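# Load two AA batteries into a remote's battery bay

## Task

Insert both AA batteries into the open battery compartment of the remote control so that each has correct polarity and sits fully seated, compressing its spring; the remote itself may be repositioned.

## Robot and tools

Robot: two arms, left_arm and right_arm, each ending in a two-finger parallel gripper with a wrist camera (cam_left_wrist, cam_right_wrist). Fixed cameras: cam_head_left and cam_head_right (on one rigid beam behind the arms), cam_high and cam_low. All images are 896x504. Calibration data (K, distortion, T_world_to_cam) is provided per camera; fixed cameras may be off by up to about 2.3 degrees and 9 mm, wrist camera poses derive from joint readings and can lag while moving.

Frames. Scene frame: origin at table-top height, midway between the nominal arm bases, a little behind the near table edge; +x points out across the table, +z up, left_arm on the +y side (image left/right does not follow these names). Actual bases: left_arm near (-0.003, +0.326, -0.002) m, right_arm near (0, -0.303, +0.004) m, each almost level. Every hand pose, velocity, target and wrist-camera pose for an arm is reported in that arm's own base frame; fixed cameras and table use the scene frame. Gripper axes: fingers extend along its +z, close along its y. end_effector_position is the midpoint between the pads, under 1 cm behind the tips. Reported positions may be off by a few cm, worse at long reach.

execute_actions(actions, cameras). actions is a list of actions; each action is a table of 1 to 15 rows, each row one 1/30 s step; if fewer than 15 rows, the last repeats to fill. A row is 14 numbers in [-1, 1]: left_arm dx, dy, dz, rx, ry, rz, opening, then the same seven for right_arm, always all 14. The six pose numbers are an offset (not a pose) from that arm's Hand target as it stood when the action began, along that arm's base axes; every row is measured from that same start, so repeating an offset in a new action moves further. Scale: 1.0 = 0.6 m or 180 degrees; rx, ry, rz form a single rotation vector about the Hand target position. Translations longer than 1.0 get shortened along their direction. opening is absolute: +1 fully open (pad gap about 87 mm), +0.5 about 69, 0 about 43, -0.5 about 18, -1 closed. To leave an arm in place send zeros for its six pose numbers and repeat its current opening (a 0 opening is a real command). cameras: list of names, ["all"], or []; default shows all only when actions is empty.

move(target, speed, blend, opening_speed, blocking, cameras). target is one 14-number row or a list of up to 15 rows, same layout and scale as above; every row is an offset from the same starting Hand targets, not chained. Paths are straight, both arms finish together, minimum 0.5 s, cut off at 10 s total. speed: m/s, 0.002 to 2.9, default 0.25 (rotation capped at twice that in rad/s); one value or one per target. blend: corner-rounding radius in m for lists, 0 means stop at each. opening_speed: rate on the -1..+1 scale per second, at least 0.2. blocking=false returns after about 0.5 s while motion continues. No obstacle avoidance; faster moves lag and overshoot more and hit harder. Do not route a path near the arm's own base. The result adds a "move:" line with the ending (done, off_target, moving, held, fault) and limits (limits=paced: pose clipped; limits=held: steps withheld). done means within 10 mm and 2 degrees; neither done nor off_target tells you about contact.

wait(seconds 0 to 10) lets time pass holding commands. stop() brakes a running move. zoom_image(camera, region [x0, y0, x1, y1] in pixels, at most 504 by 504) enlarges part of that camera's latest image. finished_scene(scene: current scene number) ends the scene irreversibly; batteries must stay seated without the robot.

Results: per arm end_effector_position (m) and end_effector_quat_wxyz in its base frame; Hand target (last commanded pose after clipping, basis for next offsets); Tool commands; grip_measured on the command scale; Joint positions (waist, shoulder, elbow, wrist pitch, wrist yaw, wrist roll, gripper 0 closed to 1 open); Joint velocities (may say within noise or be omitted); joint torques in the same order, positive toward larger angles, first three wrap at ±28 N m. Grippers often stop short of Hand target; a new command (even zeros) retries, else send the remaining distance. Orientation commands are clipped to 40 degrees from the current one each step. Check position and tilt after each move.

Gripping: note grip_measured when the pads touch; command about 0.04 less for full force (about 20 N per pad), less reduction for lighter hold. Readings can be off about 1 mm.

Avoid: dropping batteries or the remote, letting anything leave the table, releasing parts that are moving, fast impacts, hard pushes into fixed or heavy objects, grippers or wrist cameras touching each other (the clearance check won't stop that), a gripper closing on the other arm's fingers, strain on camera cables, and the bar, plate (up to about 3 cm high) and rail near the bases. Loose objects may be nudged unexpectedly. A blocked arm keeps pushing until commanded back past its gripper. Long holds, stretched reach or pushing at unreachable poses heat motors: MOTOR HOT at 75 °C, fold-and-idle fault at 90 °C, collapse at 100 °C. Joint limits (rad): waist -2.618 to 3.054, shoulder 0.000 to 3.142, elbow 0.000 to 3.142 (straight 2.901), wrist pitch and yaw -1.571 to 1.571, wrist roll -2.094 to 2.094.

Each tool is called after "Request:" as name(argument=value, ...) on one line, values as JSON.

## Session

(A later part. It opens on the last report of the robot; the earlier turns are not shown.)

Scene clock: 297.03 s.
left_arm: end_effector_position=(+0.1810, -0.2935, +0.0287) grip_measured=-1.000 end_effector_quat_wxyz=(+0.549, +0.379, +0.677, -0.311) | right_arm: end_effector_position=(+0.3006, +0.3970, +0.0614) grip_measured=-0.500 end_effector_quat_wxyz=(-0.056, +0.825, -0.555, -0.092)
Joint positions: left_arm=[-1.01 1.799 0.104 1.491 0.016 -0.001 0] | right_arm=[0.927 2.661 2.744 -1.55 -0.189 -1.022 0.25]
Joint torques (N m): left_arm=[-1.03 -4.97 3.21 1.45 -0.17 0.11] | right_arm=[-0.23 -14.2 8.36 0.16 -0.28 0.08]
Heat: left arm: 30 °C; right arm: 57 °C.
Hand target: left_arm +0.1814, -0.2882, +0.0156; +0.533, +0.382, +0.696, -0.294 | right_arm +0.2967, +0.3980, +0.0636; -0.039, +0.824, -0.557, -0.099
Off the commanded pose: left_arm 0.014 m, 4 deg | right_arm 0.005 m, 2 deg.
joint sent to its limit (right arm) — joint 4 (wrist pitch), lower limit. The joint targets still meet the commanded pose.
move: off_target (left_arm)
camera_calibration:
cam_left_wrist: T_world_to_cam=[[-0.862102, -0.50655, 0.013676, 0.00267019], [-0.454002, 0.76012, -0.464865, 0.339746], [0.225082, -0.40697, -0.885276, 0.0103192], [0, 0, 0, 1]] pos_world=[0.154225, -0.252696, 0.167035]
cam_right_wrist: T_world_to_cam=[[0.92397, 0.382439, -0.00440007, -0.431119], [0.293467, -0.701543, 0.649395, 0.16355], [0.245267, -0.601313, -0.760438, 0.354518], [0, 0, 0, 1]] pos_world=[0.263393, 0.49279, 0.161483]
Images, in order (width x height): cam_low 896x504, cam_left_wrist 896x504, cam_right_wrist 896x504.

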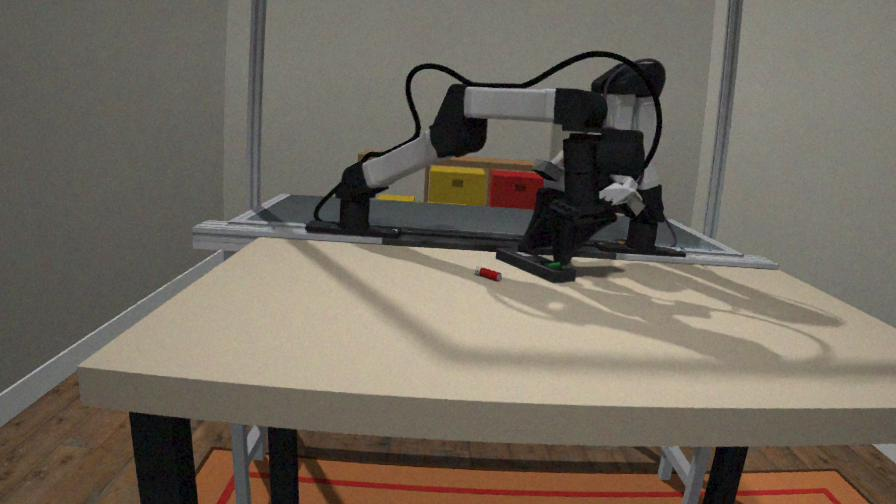

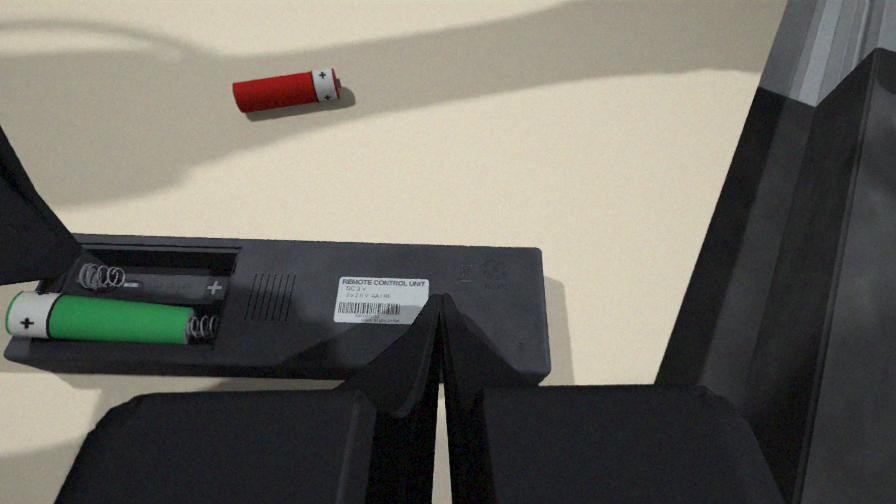

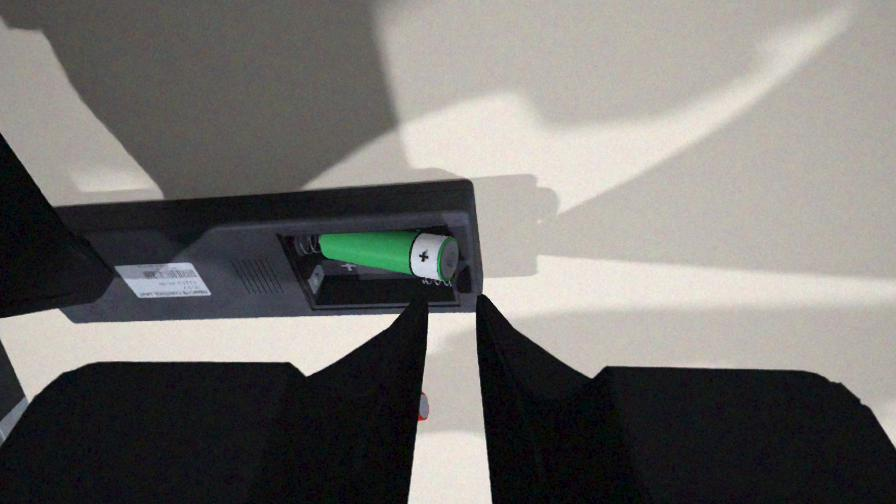

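Request:
move(target=[[0,0,0,0,0,0,-1,0.0,0.007,0.0,0,0,0,-0.5],[0,0,0,0,0,0,-1,0.0,0.007,-0.012,0,0,0,-0.5],[0,0,0,0,0,0,-1,-0.025,-0.003,-0.014,0,0,0,-0.5]], speed=0.04, cameras=["cam_left_wrist","cam_right_wrist","cam_low"])

Request:
zoom_image(camera="cam_right_wrist", region=[330, 170, 580, 420])

Request:
zoom_image(camera="cam_left_wrist", region=[0, 180, 250, 380])

Request:
zoom_image(camera="cam_low", region=[510, 220, 600, 290])

Scene clock: 299.77 s.
left_arm: end_effector_position=(+0.1810, -0.2935, +0.0287) grip_measured=-1.000 end_effector_quat_wxyz=(+0.549, +0.379, +0.677, -0.311) | right_arm: end_effector_position=(+0.3009, +0.3964, +0.0482) grip_measured=-0.500 end_effector_quat_wxyz=(-0.052, +0.826, -0.555, -0.085)
Joint positions: left_arm=[-1.01 1.799 0.104 1.491 0.016 -0.001 0] | right_arm=[0.93 2.625 2.617 -1.467 -0.175 -1.02 0.25]
Joint torques (N m): left_arm=[-1.01 -4.94 3.23 1.45 -0.16 0.1] | right_arm=[1.44 -17.84 3.58 0.1 -0.4 0.27]
Heat: left arm: 30 °C; right arm: 57 °C.
Hand target: left_arm +0.1814, -0.2882, +0.0156; +0.533, +0.382, +0.696, -0.294 | right_arm +0.2817, +0.3961, +0.0552; -0.039, +0.824, -0.557, -0.098
Off the commanded pose: left_arm 0.014 m, 4 deg | right_arm 0.020 m, 2 deg.
move: off_target (left_arm, right_arm)
camera_calibration:
cam_left_wrist: T_world_to_cam=[[-0.862102, -0.50655, 0.013676, 0.00267019], [-0.454002, 0.76012, -0.464865, 0.339746], [0.225082, -0.40697, -0.885276, 0.0103192], [0, 0, 0, 1]] pos_world=[0.154225, -0.252696, 0.167035]
cam_right_wrist: T_world_to_cam=[[0.923775, 0.382917, -0.003903, -0.431434], [0.289822, -0.692452, 0.660692, 0.168509], [0.250287, -0.611462, -0.750647, 0.346017], [0, 0, 0, 1]] pos_world=[0.263107, 0.493464, 0.14672]
Images, in order (width x height): cam_low 896x504, cam_left_wrist 896x504, cam_right_wrist 896x504.

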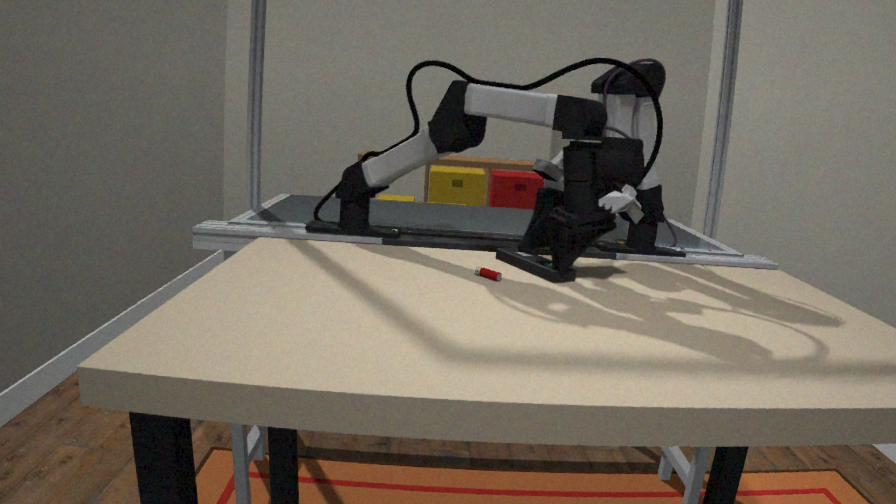

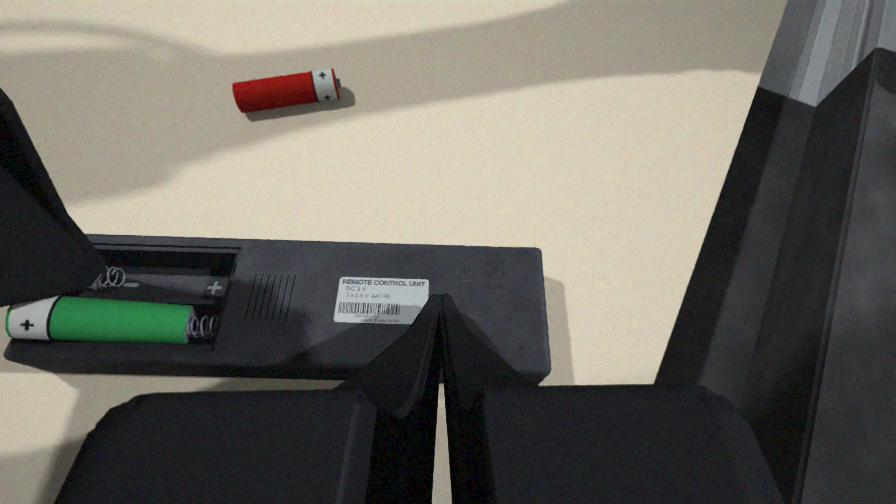

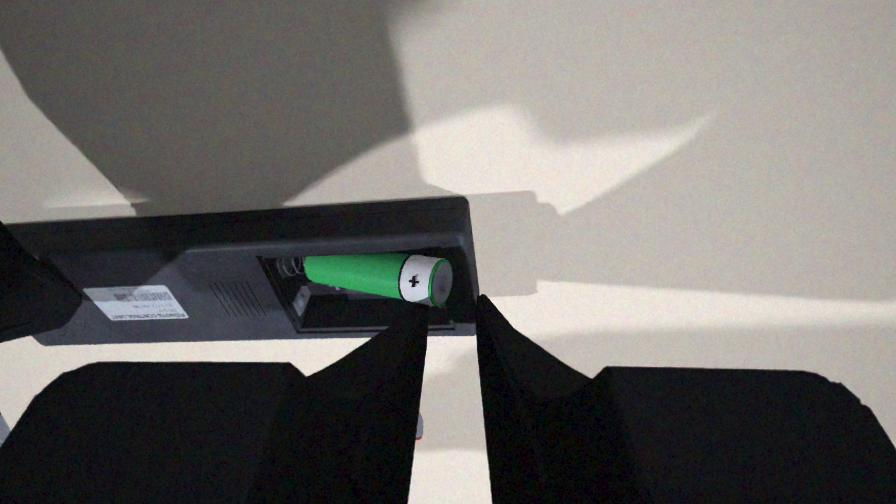

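Scaled by 2.016 from the camera's 896x504 image, which has a finer 1280x720 frame.

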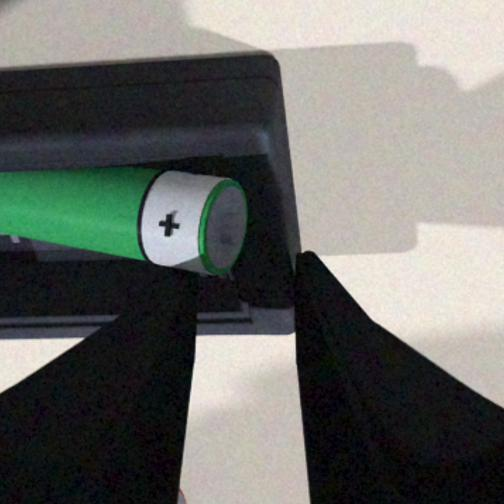

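Scaled by 2.016 from the camera's 896x504 image, which has a finer 1280x720 frame.

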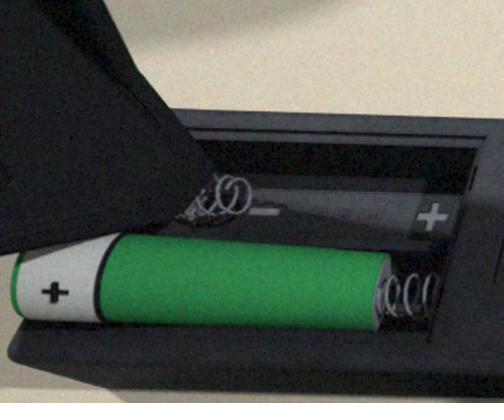

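Scaled by 5.600 from the camera's 896x504 image, which has a finer 1280x720 frame.

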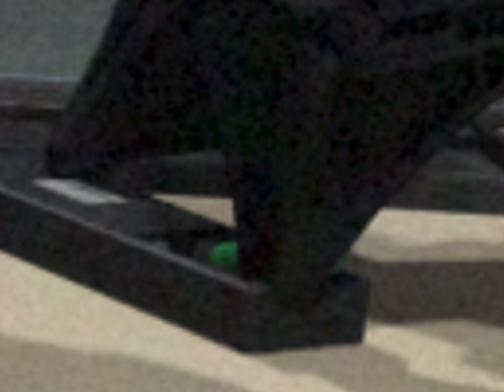

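Request:
move(target=[[0,0,0,0,0,0,-1,0.025,0.004,0.02,0,0,0,-0.5],[0,0,0,0,0,0,-1,0.012,0.004,0.014,0,0,0,-0.5],[0,0,0,0,0,0,-1,-0.012,-0.005,0.012,0,0,0,-0.5]], speed=0.04, cameras=["cam_left_wrist","cam_right_wrist","cam_low"])

Request:
zoom_image(camera="cam_right_wrist", region=[330, 170, 580, 420])

Request:
zoom_image(camera="cam_left_wrist", region=[0, 180, 250, 380])

Request:
zoom_image(camera="cam_low", region=[510, 220, 600, 290])

Scene clock: 302.93 s.
left_arm: end_effector_position=(+0.1811, -0.2934, +0.0287) grip_measured=-1.000 end_effector_quat_wxyz=(+0.550, +0.379, +0.677, -0.311) | right_arm: end_effector_position=(+0.2755, +0.3847, +0.0437) grip_measured=-0.500 end_effector_quat_wxyz=(-0.009, +0.825, -0.558, -0.093)
Joint positions: left_arm=[-1.01 1.799 0.104 1.491 0.015 -0.001 0] | right_arm=[0.953 2.581 2.513 -1.488 -0.187 -0.998 0.25]
Joint torques (N m): left_arm=[-1.05 -4.98 3.28 1.45 -0.16 0.11] | right_arm=[0.14 -19.71 4.48 0.44 -0.3 0.12]
Heat: left arm: 30 °C; right arm: 58 °C.
Hand target: left_arm +0.1814, -0.2882, +0.0156; +0.533, +0.382, +0.696, -0.294 | right_arm +0.2745, +0.3932, +0.0624; -0.039, +0.824, -0.557, -0.098
Off the commanded pose: left_arm 0.014 m, 3 deg | right_arm 0.021 m, 4 deg.
move: off_target (left_arm, right_arm)
camera_calibration:
cam_left_wrist: T_world_to_cam=[[-0.861737, -0.507174, 0.0135489, 0.00256263], [-0.454495, 0.759811, -0.464889, 0.339794], [0.225485, -0.40677, -0.885265, 0.0102831], [0, 0, 0, 1]] pos_world=[0.154324, -0.252696, 0.167035]
cam_right_wrist: T_world_to_cam=[[0.920442, 0.381739, -0.0840319, -0.398616], [0.331975, -0.649966, 0.68362, 0.141823], [0.206347, -0.657129, -0.724984, 0.370394], [0, 0, 0, 1]] pos_world=[0.243391, 0.487744, 0.138081]
Images, in order (width x height): cam_low 896x504, cam_left_wrist 896x504, cam_right_wrist 896x504.

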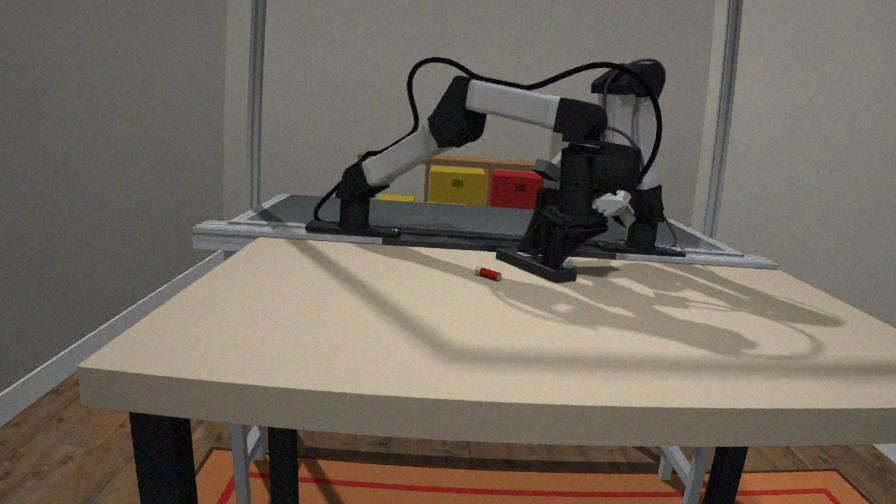

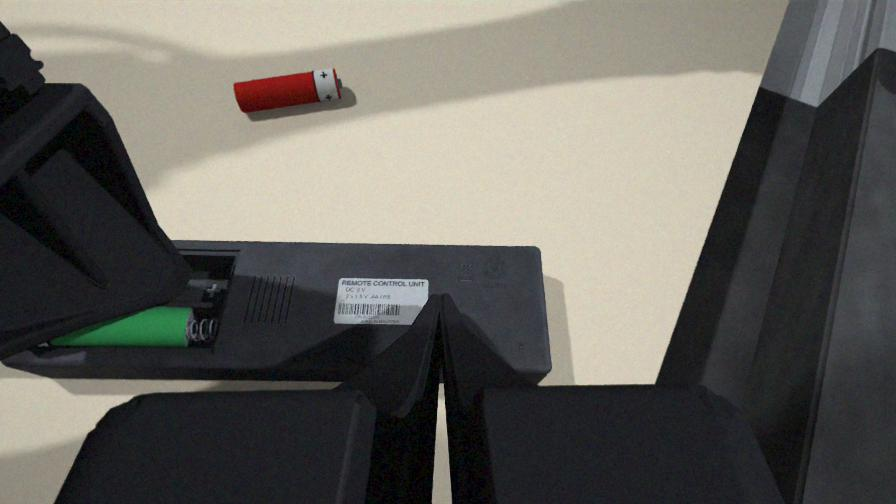

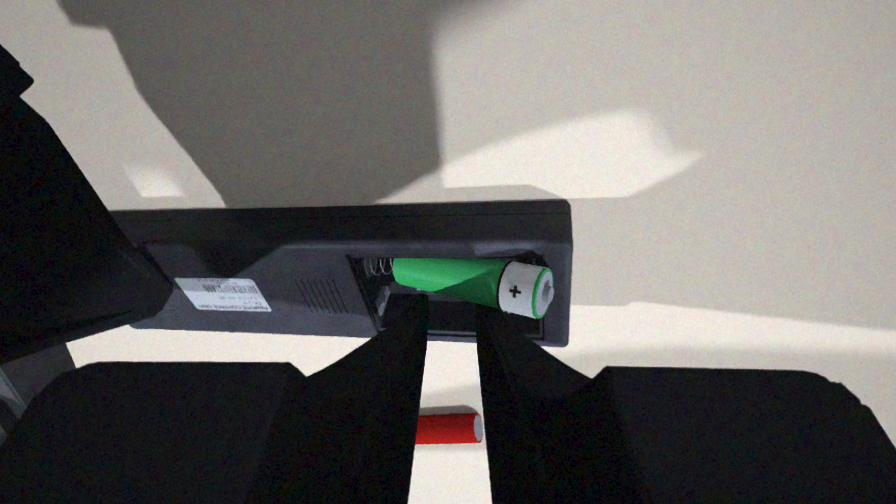

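Scaled by 2.016 from the camera's 896x504 image, which has a finer 1280x720 frame.

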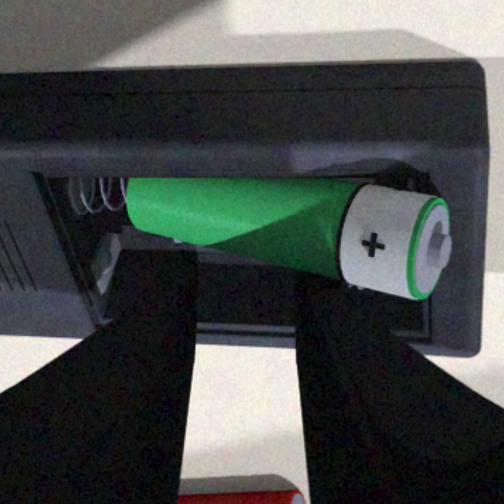

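Scaled by 2.016 from the camera's 896x504 image, which has a finer 1280x720 frame.

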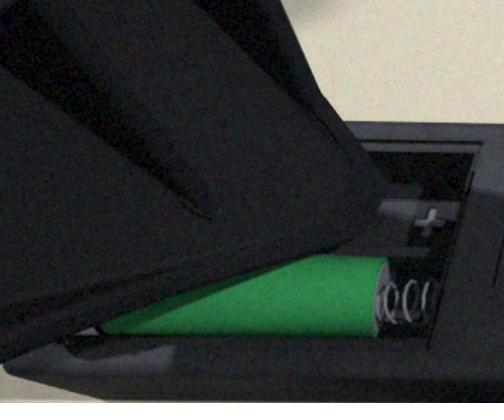

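Scaled by 5.600 from the camera's 896x504 image, which has a finer 1280x720 frame.

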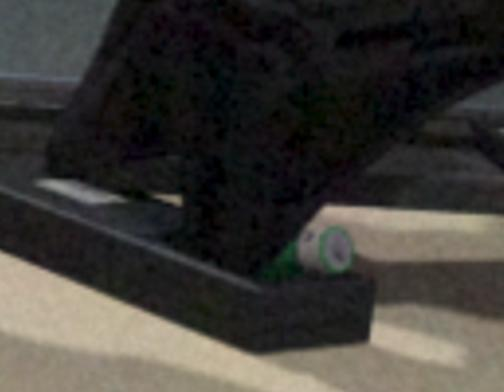

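Request:
move(target=[[0,0,0,0,0,0,-1,0.0,0.0,0.02,0,0,0,-0.5],[0,0,0,0,0,0,-1,0.0,0.0,0.1,0,0,0,-0.5],[0,0,0,0,0,0,-1,0.025,0.006,0.07,0.051,-0.0236,-0.48,-0.25]], speed=[0.05,0.1,0.25], opening_speed=1, cameras=["cam_left_wrist","cam_right_wrist"])

Request:
zoom_image(camera="cam_right_wrist", region=[330, 130, 580, 380])

Request:
zoom_image(camera="cam_left_wrist", region=[0, 180, 250, 380])

Scene clock: 310.50 s.
left_arm: end_effector_position=(+0.1811, -0.2934, +0.0287) grip_measured=-1.000 end_effector_quat_wxyz=(+0.550, +0.379, +0.677, -0.311) | right_arm: end_effector_position=(+0.2863, +0.3946, +0.0845) grip_measured=-0.250 end_effector_quat_wxyz=(+0.150, -0.228, +0.961, +0.042)
Joint positions: left_arm=[-1.01 1.799 0.104 1.491 0.015 -0.001 0] | right_arm=[0.953 2.334 2.218 -1.17 0.134 0.467 0.375]
Joint torques (N m): left_arm=[-1.05 -5 3.25 1.45 -0.16 0.11] | right_arm=[-0.55 -18.74 5.05 0.89 0.25 0.16]
Heat: left arm: 30 °C; right arm: 61 °C.
Hand target: left_arm +0.1814, -0.2882, +0.0156; +0.533, +0.382, +0.696, -0.294 | right_arm +0.2894, +0.3968, +0.1044; +0.174, -0.217, +0.959, +0.057
Off the commanded pose: left_arm 0.014 m, 3 deg | right_arm 0.020 m, 3 deg.
move: off_target (left_arm, right_arm); target 3's new opening was sent with right_arm's hand 0.020 m and 4 deg from that target
camera_calibration:
cam_left_wrist: T_world_to_cam=[[-0.861737, -0.507174, 0.0135489, 0.00256263], [-0.454495, 0.759811, -0.464889, 0.339794], [0.225485, -0.40677, -0.885265, 0.0102831], [0, 0, 0, 1]] pos_world=[0.154324, -0.252696, 0.167035]
cam_right_wrist: T_world_to_cam=[[0.454715, -0.89061, -0.00700927, 0.220046], [-0.729188, -0.376794, 0.571237, 0.322395], [-0.51139, -0.254639, -0.820755, 0.459055], [0, 0, 0, 1]] pos_world=[0.369784, 0.434345, 0.194151]
Images, in order (width x height): cam_left_wrist 896x504, cam_right_wrist 896x504.

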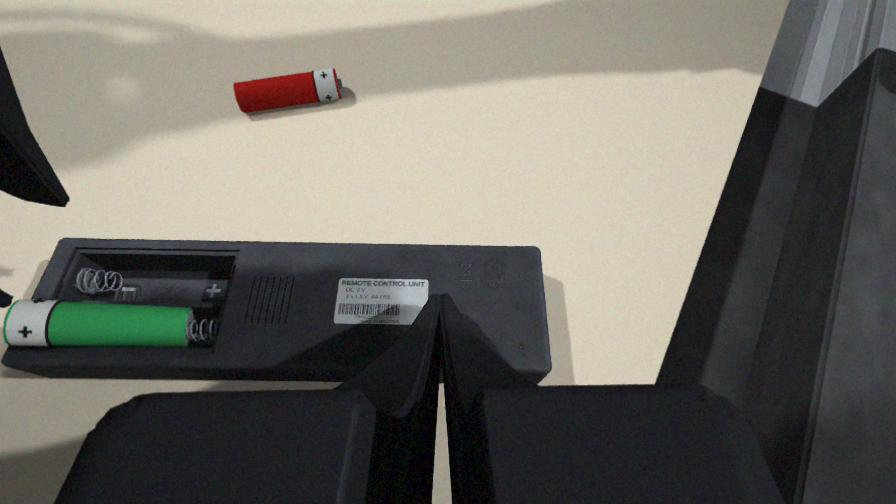

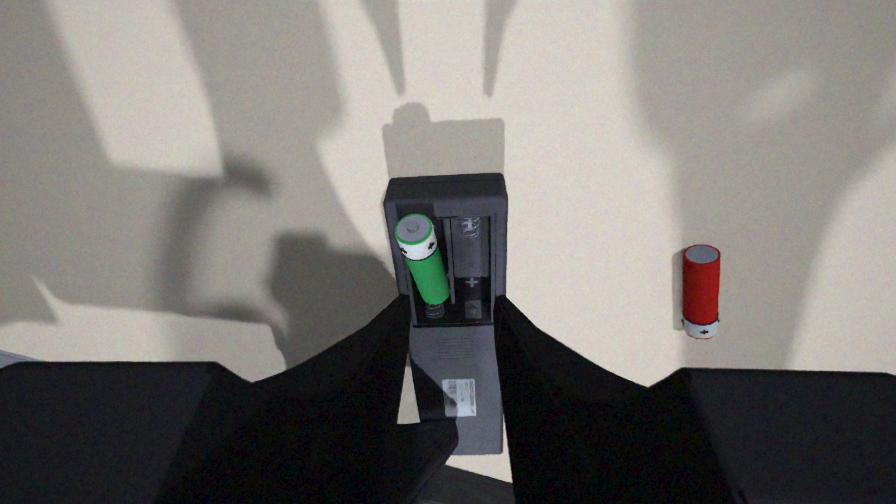

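Scaled by 2.016 from the camera's 896x504 image, which has a finer 1280x720 frame.

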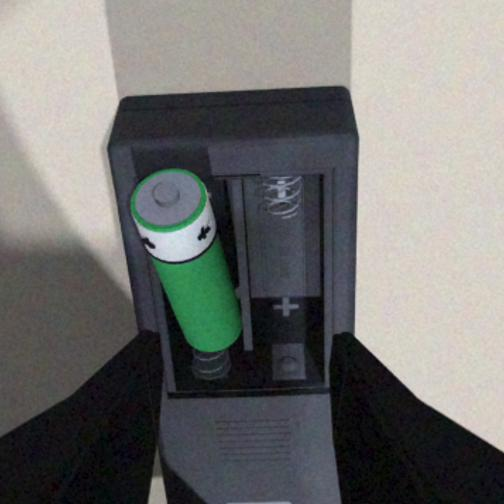

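Scaled by 2.016 from the camera's 896x504 image, which has a finer 1280x720 frame.

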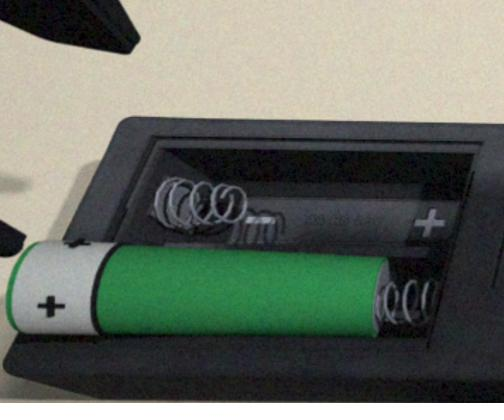

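Request:
move(target=[[0,0,0,0,0,0,-1,-0.027,0.006,-0.02,0,0,0.045,-0.25],[0,0,0,0,0,0,-1,-0.027,0.006,-0.06,0,0,0.045,-0.25]], speed=0.06, cameras=["cam_left_wrist","cam_right_wrist"])

Request:
zoom_image(camera="cam_right_wrist", region=[330, 130, 580, 380])

Request:
zoom_image(camera="cam_left_wrist", region=[0, 180, 250, 380])

Scene clock: 313.53 s.
left_arm: end_effector_position=(+0.1811, -0.2934, +0.0287) grip_measured=-1.000 end_effector_quat_wxyz=(+0.550, +0.379, +0.677, -0.311) | right_arm: end_effector_position=(+0.2741, +0.3928, +0.0518) grip_measured=-0.250 end_effector_quat_wxyz=(+0.151, -0.278, +0.947, +0.048)
Joint positions: left_arm=[-1.01 1.799 0.104 1.491 0.015 -0.001 0] | right_arm=[0.972 2.274 1.984 -0.983 0.117 0.384 0.375]
Joint torques (N m): left_arm=[-1.05 -4.97 3.28 1.46 -0.16 0.1] | right_arm=[0.14 -17.76 5.01 0.99 -0.03 -0.09]
Heat: left arm: 30 °C; right arm: 61 °C.
Hand target: left_arm +0.1814, -0.2882, +0.0156; +0.533, +0.382, +0.696, -0.294 | right_arm +0.2733, +0.4003, +0.0684; +0.170, -0.284, +0.941, +0.069
Off the commanded pose: left_arm 0.014 m, 3 deg | right_arm 0.018 m, 3 deg.
move: off_target (left_arm, right_arm)
camera_calibration:
cam_left_wrist: T_world_to_cam=[[-0.861737, -0.507174, 0.0135489, 0.00256263], [-0.454495, 0.759811, -0.464889, 0.339794], [0.225485, -0.40677, -0.885265, 0.0102831], [0, 0, 0, 1]] pos_world=[0.154324, -0.252696, 0.167035]
cam_right_wrist: T_world_to_cam=[[0.544098, -0.839022, -0.000719523, 0.178655], [-0.69096, -0.448567, 0.566887, 0.34941], [-0.475953, -0.307945, -0.823795, 0.436867], [0, 0, 0, 1]] pos_world=[0.352151, 0.44116, 0.161941]
Images, in order (width x height): cam_left_wrist 896x504, cam_right_wrist 896x504.

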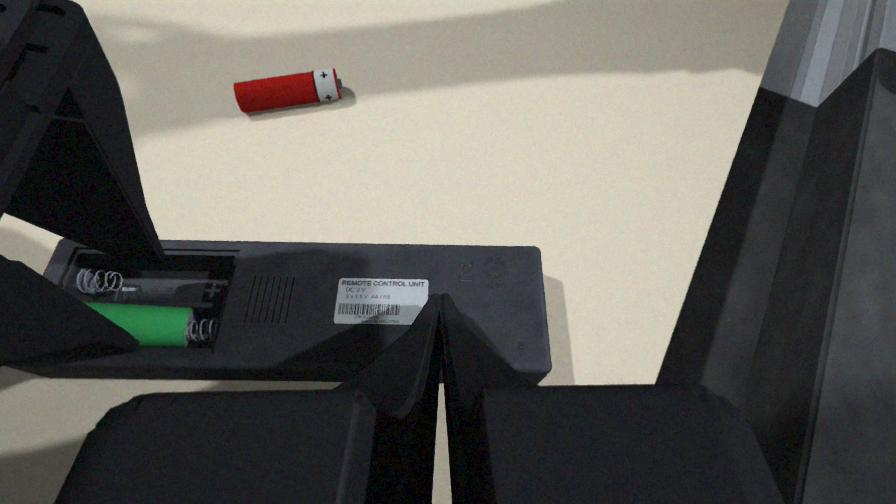

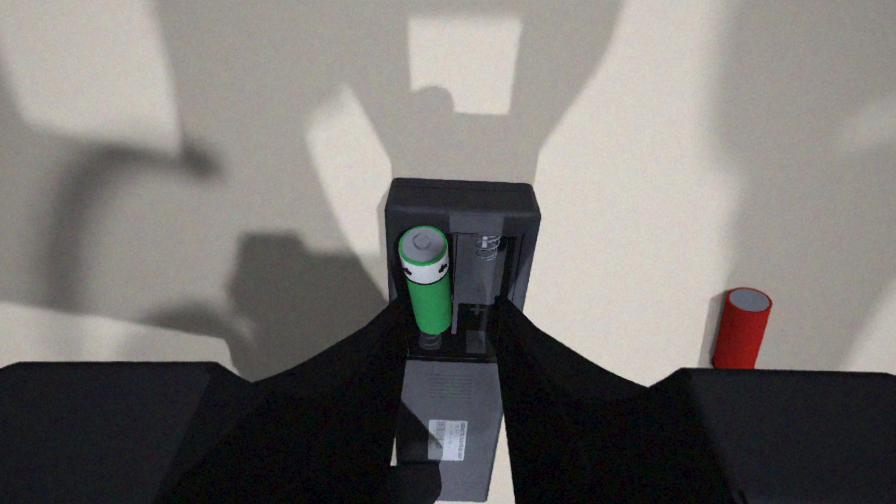

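Scaled by 2.016 from the camera's 896x504 image, which has a finer 1280x720 frame.

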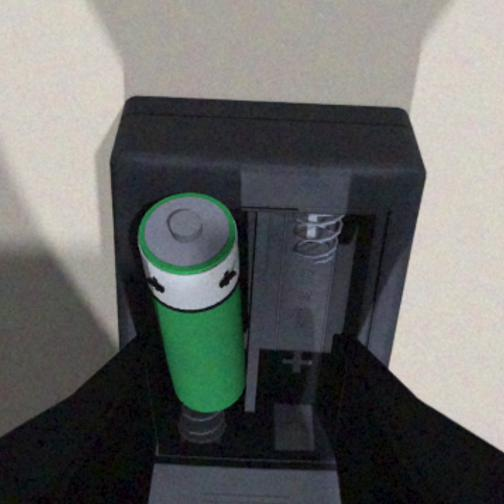

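Scaled by 2.016 from the camera's 896x504 image, which has a finer 1280x720 frame.

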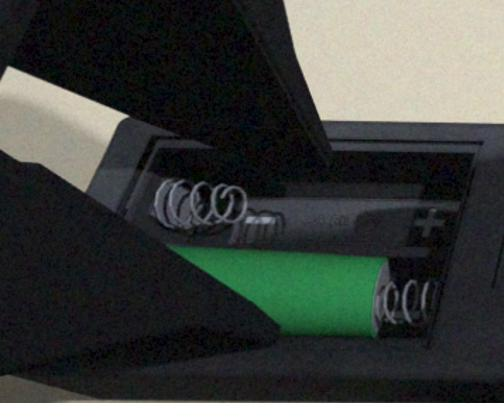

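Request:
move(target=[[0,0,0,0,0,0,-1,0.0,0.0,0.012,0,0,0,-0.25],[0,0,0,0,0,0,-1,0.018,0.008,0.012,0,0,0,-0.25],[0,0,0,0,0,0,-1,0.018,0.008,-0.006,0,0,0,-0.25]], speed=0.05, cameras=["cam_left_wrist","cam_right_wrist"])

Request:
zoom_image(camera="cam_right_wrist", region=[330, 130, 580, 380])

Request:
zoom_image(camera="cam_left_wrist", region=[0, 180, 250, 380])

Scene clock: 315.63 s.
left_arm: end_effector_position=(+0.1811, -0.2934, +0.0287) grip_measured=-1.000 end_effector_quat_wxyz=(+0.550, +0.379, +0.677, -0.311) | right_arm: end_effector_position=(+0.2823, +0.4051, +0.0709) grip_measured=-0.250 end_effector_quat_wxyz=(+0.173, -0.281, +0.942, +0.066)
Joint positions: left_arm=[-1.01 1.799 0.104 1.491 0.015 -0.001 0] | right_arm=[0.972 2.274 2.05 -0.99 0.114 0.372 0.375]
Joint torques (N m): left_arm=[-1.07 -4.93 3.21 1.45 -0.16 0.1] | right_arm=[-1.13 -12.98 5.16 1.01 -0.03 -0.11]
Heat: left arm: 30 °C; right arm: 61 °C.
Hand target: left_arm +0.1814, -0.2882, +0.0156; +0.533, +0.382, +0.696, -0.294 | right_arm +0.2841, +0.4051, +0.0648; +0.170, -0.284, +0.941, +0.069
Off the commanded pose: left_arm 0.014 m, 3 deg | right_arm 0.006 m, 1 deg.
move: off_target (left_arm)
camera_calibration:
cam_left_wrist: T_world_to_cam=[[-0.861737, -0.507174, 0.0135489, 0.00256263], [-0.454495, 0.759811, -0.464889, 0.339794], [0.225485, -0.40677, -0.885265, 0.0102831], [0, 0, 0, 1]] pos_world=[0.154324, -0.252696, 0.167035]
cam_right_wrist: T_world_to_cam=[[0.554316, -0.832011, -0.0221664, 0.180315], [-0.703288, -0.482466, 0.522123, 0.370156], [-0.445107, -0.273831, -0.852582, 0.439827], [0, 0, 0, 1]] pos_world=[0.356145, 0.44905, 0.185718]
Images, in order (width x height): cam_left_wrist 896x504, cam_right_wrist 896x504.

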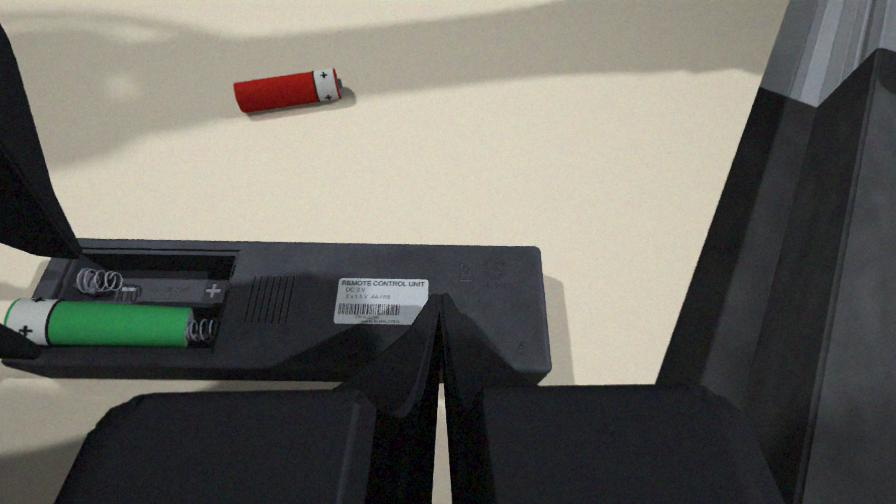

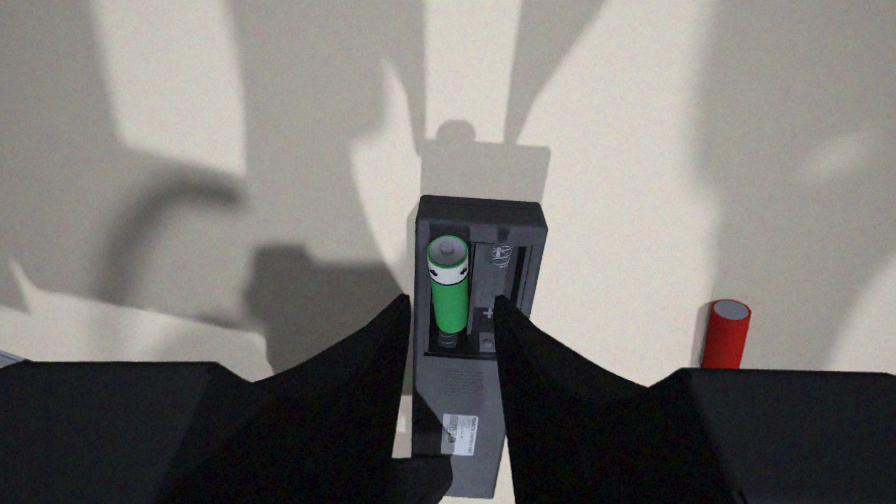

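Scaled by 2.016 from the camera's 896x504 image, which has a finer 1280x720 frame.

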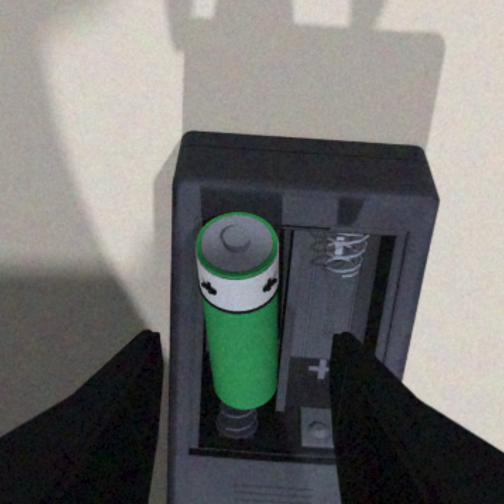

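Scaled by 2.016 from the camera's 896x504 image, which has a finer 1280x720 frame.

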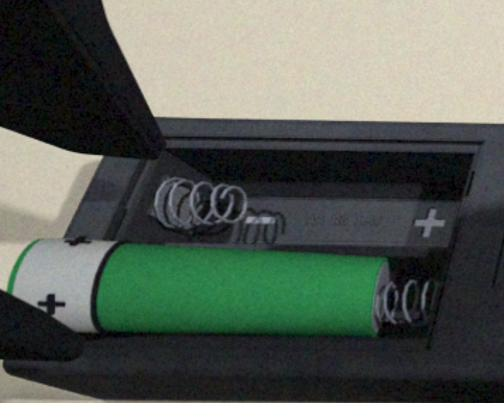

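Request:
move(target=[[0,0,0,0,0,0,-1,-0.002,0.001,-0.028,0,0,0,-0.25],[0,0,0,0,0,0,-1,-0.002,0.001,-0.028,0,0,0,-0.85]], speed=0.05, opening_speed=0.7, cameras=["cam_left_wrist","cam_right_wrist"])

Request:
zoom_image(camera="cam_right_wrist", region=[330, 130, 580, 380])

Request:
zoom_image(camera="cam_left_wrist", region=[0, 180, 250, 380])

Scene clock: 318.00 s.
left_arm: end_effector_position=(+0.1811, -0.2934, +0.0287) grip_measured=-1.000 end_effector_quat_wxyz=(+0.550, +0.379, +0.677, -0.311) | right_arm: end_effector_position=(+0.2819, +0.4052, +0.0548) grip_measured=-0.594 end_effector_quat_wxyz=(+0.173, -0.281, +0.942, +0.067)
Joint positions: left_arm=[-1.01 1.799 0.104 1.491 0.015 -0.001 0] | right_arm=[0.972 2.274 1.986 -0.926 0.112 0.372 0.203]
Joint torques (N m): left_arm=[-0.98 -4.96 3.21 1.45 -0.16 0.1] | right_arm=[-0.87 -12.75 5.2 1.03 0 -0.09]
Heat: left arm: 30 °C; right arm: 60 °C.
Hand target: left_arm +0.1814, -0.2882, +0.0156; +0.533, +0.382, +0.696, -0.294 | right_arm +0.2829, +0.4057, +0.0480; +0.170, -0.284, +0.941, +0.069
Off the commanded pose: left_arm 0.014 m, 3 deg | right_arm 0.007 m, 1 deg.
move: off_target (left_arm)
camera_calibration:
cam_left_wrist: T_world_to_cam=[[-0.861737, -0.507174, 0.0135489, 0.00256263], [-0.454495, 0.759811, -0.464889, 0.339794], [0.225485, -0.40677, -0.885265, 0.0102831], [0, 0, 0, 1]] pos_world=[0.154324, -0.252696, 0.167035]
cam_right_wrist: T_world_to_cam=[[0.554956, -0.831524, -0.024319, 0.180046], [-0.70207, -0.48384, 0.522491, 0.378472], [-0.44623, -0.272886, -0.852298, 0.425893], [0, 0, 0, 1]] pos_world=[0.355842, 0.449053, 0.169619]
Images, in order (width x height): cam_left_wrist 896x504, cam_right_wrist 896x504.

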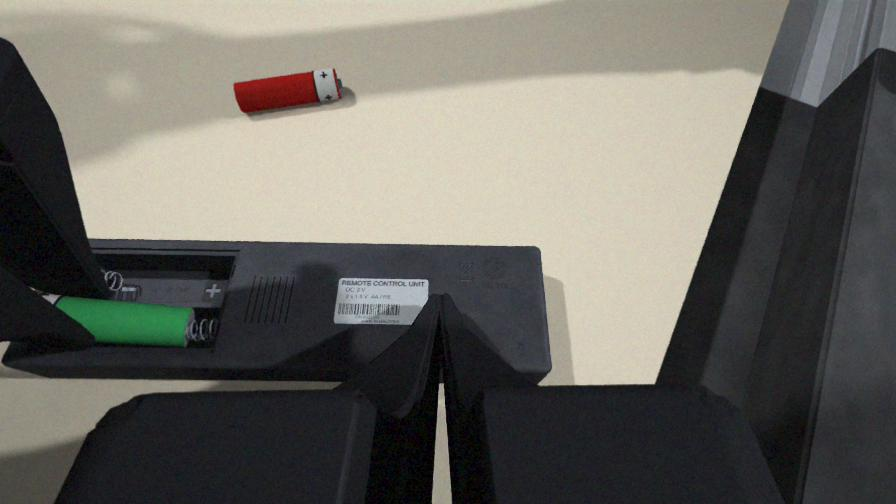

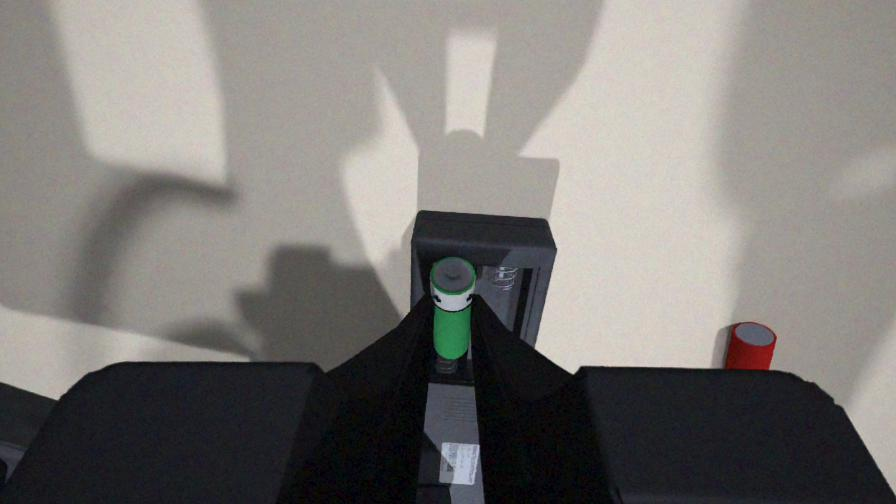

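Scaled by 2.016 from the camera's 896x504 image, which has a finer 1280x720 frame.

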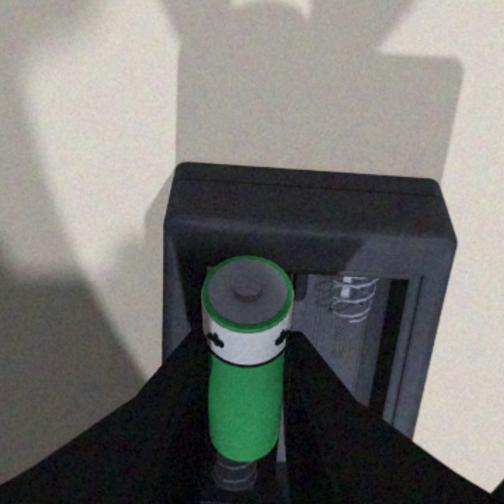

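Scaled by 2.016 from the camera's 896x504 image, which has a finer 1280x720 frame.

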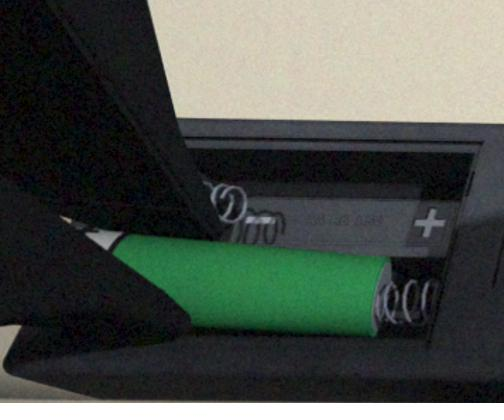

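Request:
move(target=[[0,0,0,0,0,0,-1,-0.03,-0.022,0.004,0,0,0,-0.85]], speed=0.05, cameras=["cam_left_wrist","cam_right_wrist"])

Request:
zoom_image(camera="cam_right_wrist", region=[330, 130, 580, 380])

Request:
zoom_image(camera="cam_left_wrist", region=[0, 180, 250, 380])

Scene clock: 319.37 s.
left_arm: end_effector_position=(+0.1811, -0.2934, +0.0287) grip_measured=-1.000 end_effector_quat_wxyz=(+0.550, +0.379, +0.677, -0.311) | right_arm: end_effector_position=(+0.2805, +0.4042, +0.0536) grip_measured=-0.594 end_effector_quat_wxyz=(+0.193, -0.279, +0.937, +0.084)
Joint positions: left_arm=[-1.01 1.799 0.104 1.491 0.015 -0.001 0] | right_arm=[0.973 2.208 1.86 -0.813 0.112 0.372 0.203]
Joint torques (N m): left_arm=[-1.03 -5.01 3.22 1.44 -0.16 0.1] | right_arm=[0.54 -14.97 3.69 0.53 0.07 0.07]
Heat: left arm: 30 °C; right arm: 60 °C.
Hand target: left_arm +0.1814, -0.2882, +0.0156; +0.533, +0.382, +0.696, -0.294 | right_arm +0.2649, +0.3925, +0.0504; +0.170, -0.284, +0.941, +0.069
Off the commanded pose: left_arm 0.014 m, 3 deg | right_arm 0.020 m, 3 deg.
move: off_target (left_arm, right_arm)
camera_calibration:
cam_left_wrist: T_world_to_cam=[[-0.861737, -0.507174, 0.0135489, 0.00256263], [-0.454495, 0.759811, -0.464889, 0.339794], [0.225485, -0.40677, -0.885265, 0.0102831], [0, 0, 0, 1]] pos_world=[0.154324, -0.252696, 0.167035]
cam_right_wrist: T_world_to_cam=[[0.556934, -0.829379, -0.0442069, 0.179482], [-0.716613, -0.506755, 0.479234, 0.393267], [-0.419869, -0.235223, -0.876573, 0.402641], [0, 0, 0, 1]] pos_world=[0.350917, 0.442859, 0.172411]
Images, in order (width x height): cam_left_wrist 896x504, cam_right_wrist 896x504.

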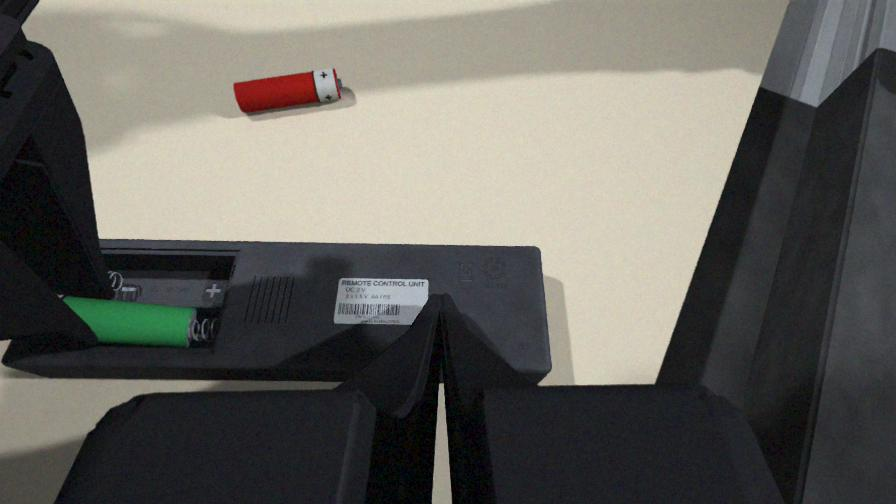

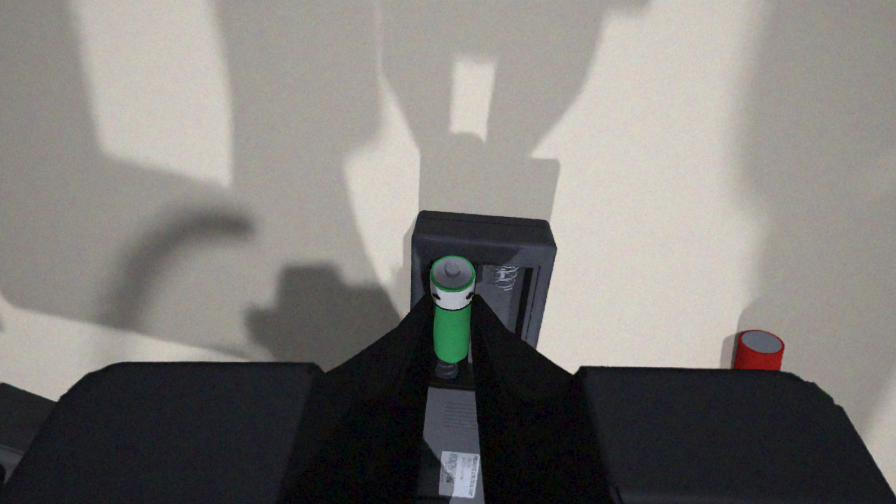

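Scaled by 2.016 from the camera's 896x504 image, which has a finer 1280x720 frame.

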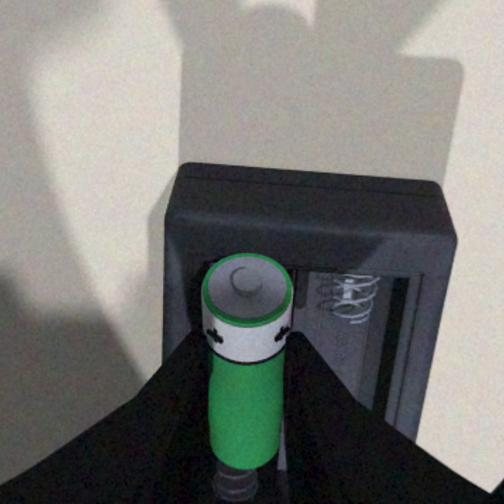

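Scaled by 2.016 from the camera's 896x504 image, which has a finer 1280x720 frame.

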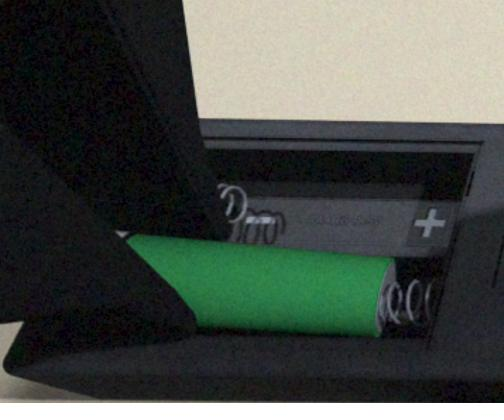

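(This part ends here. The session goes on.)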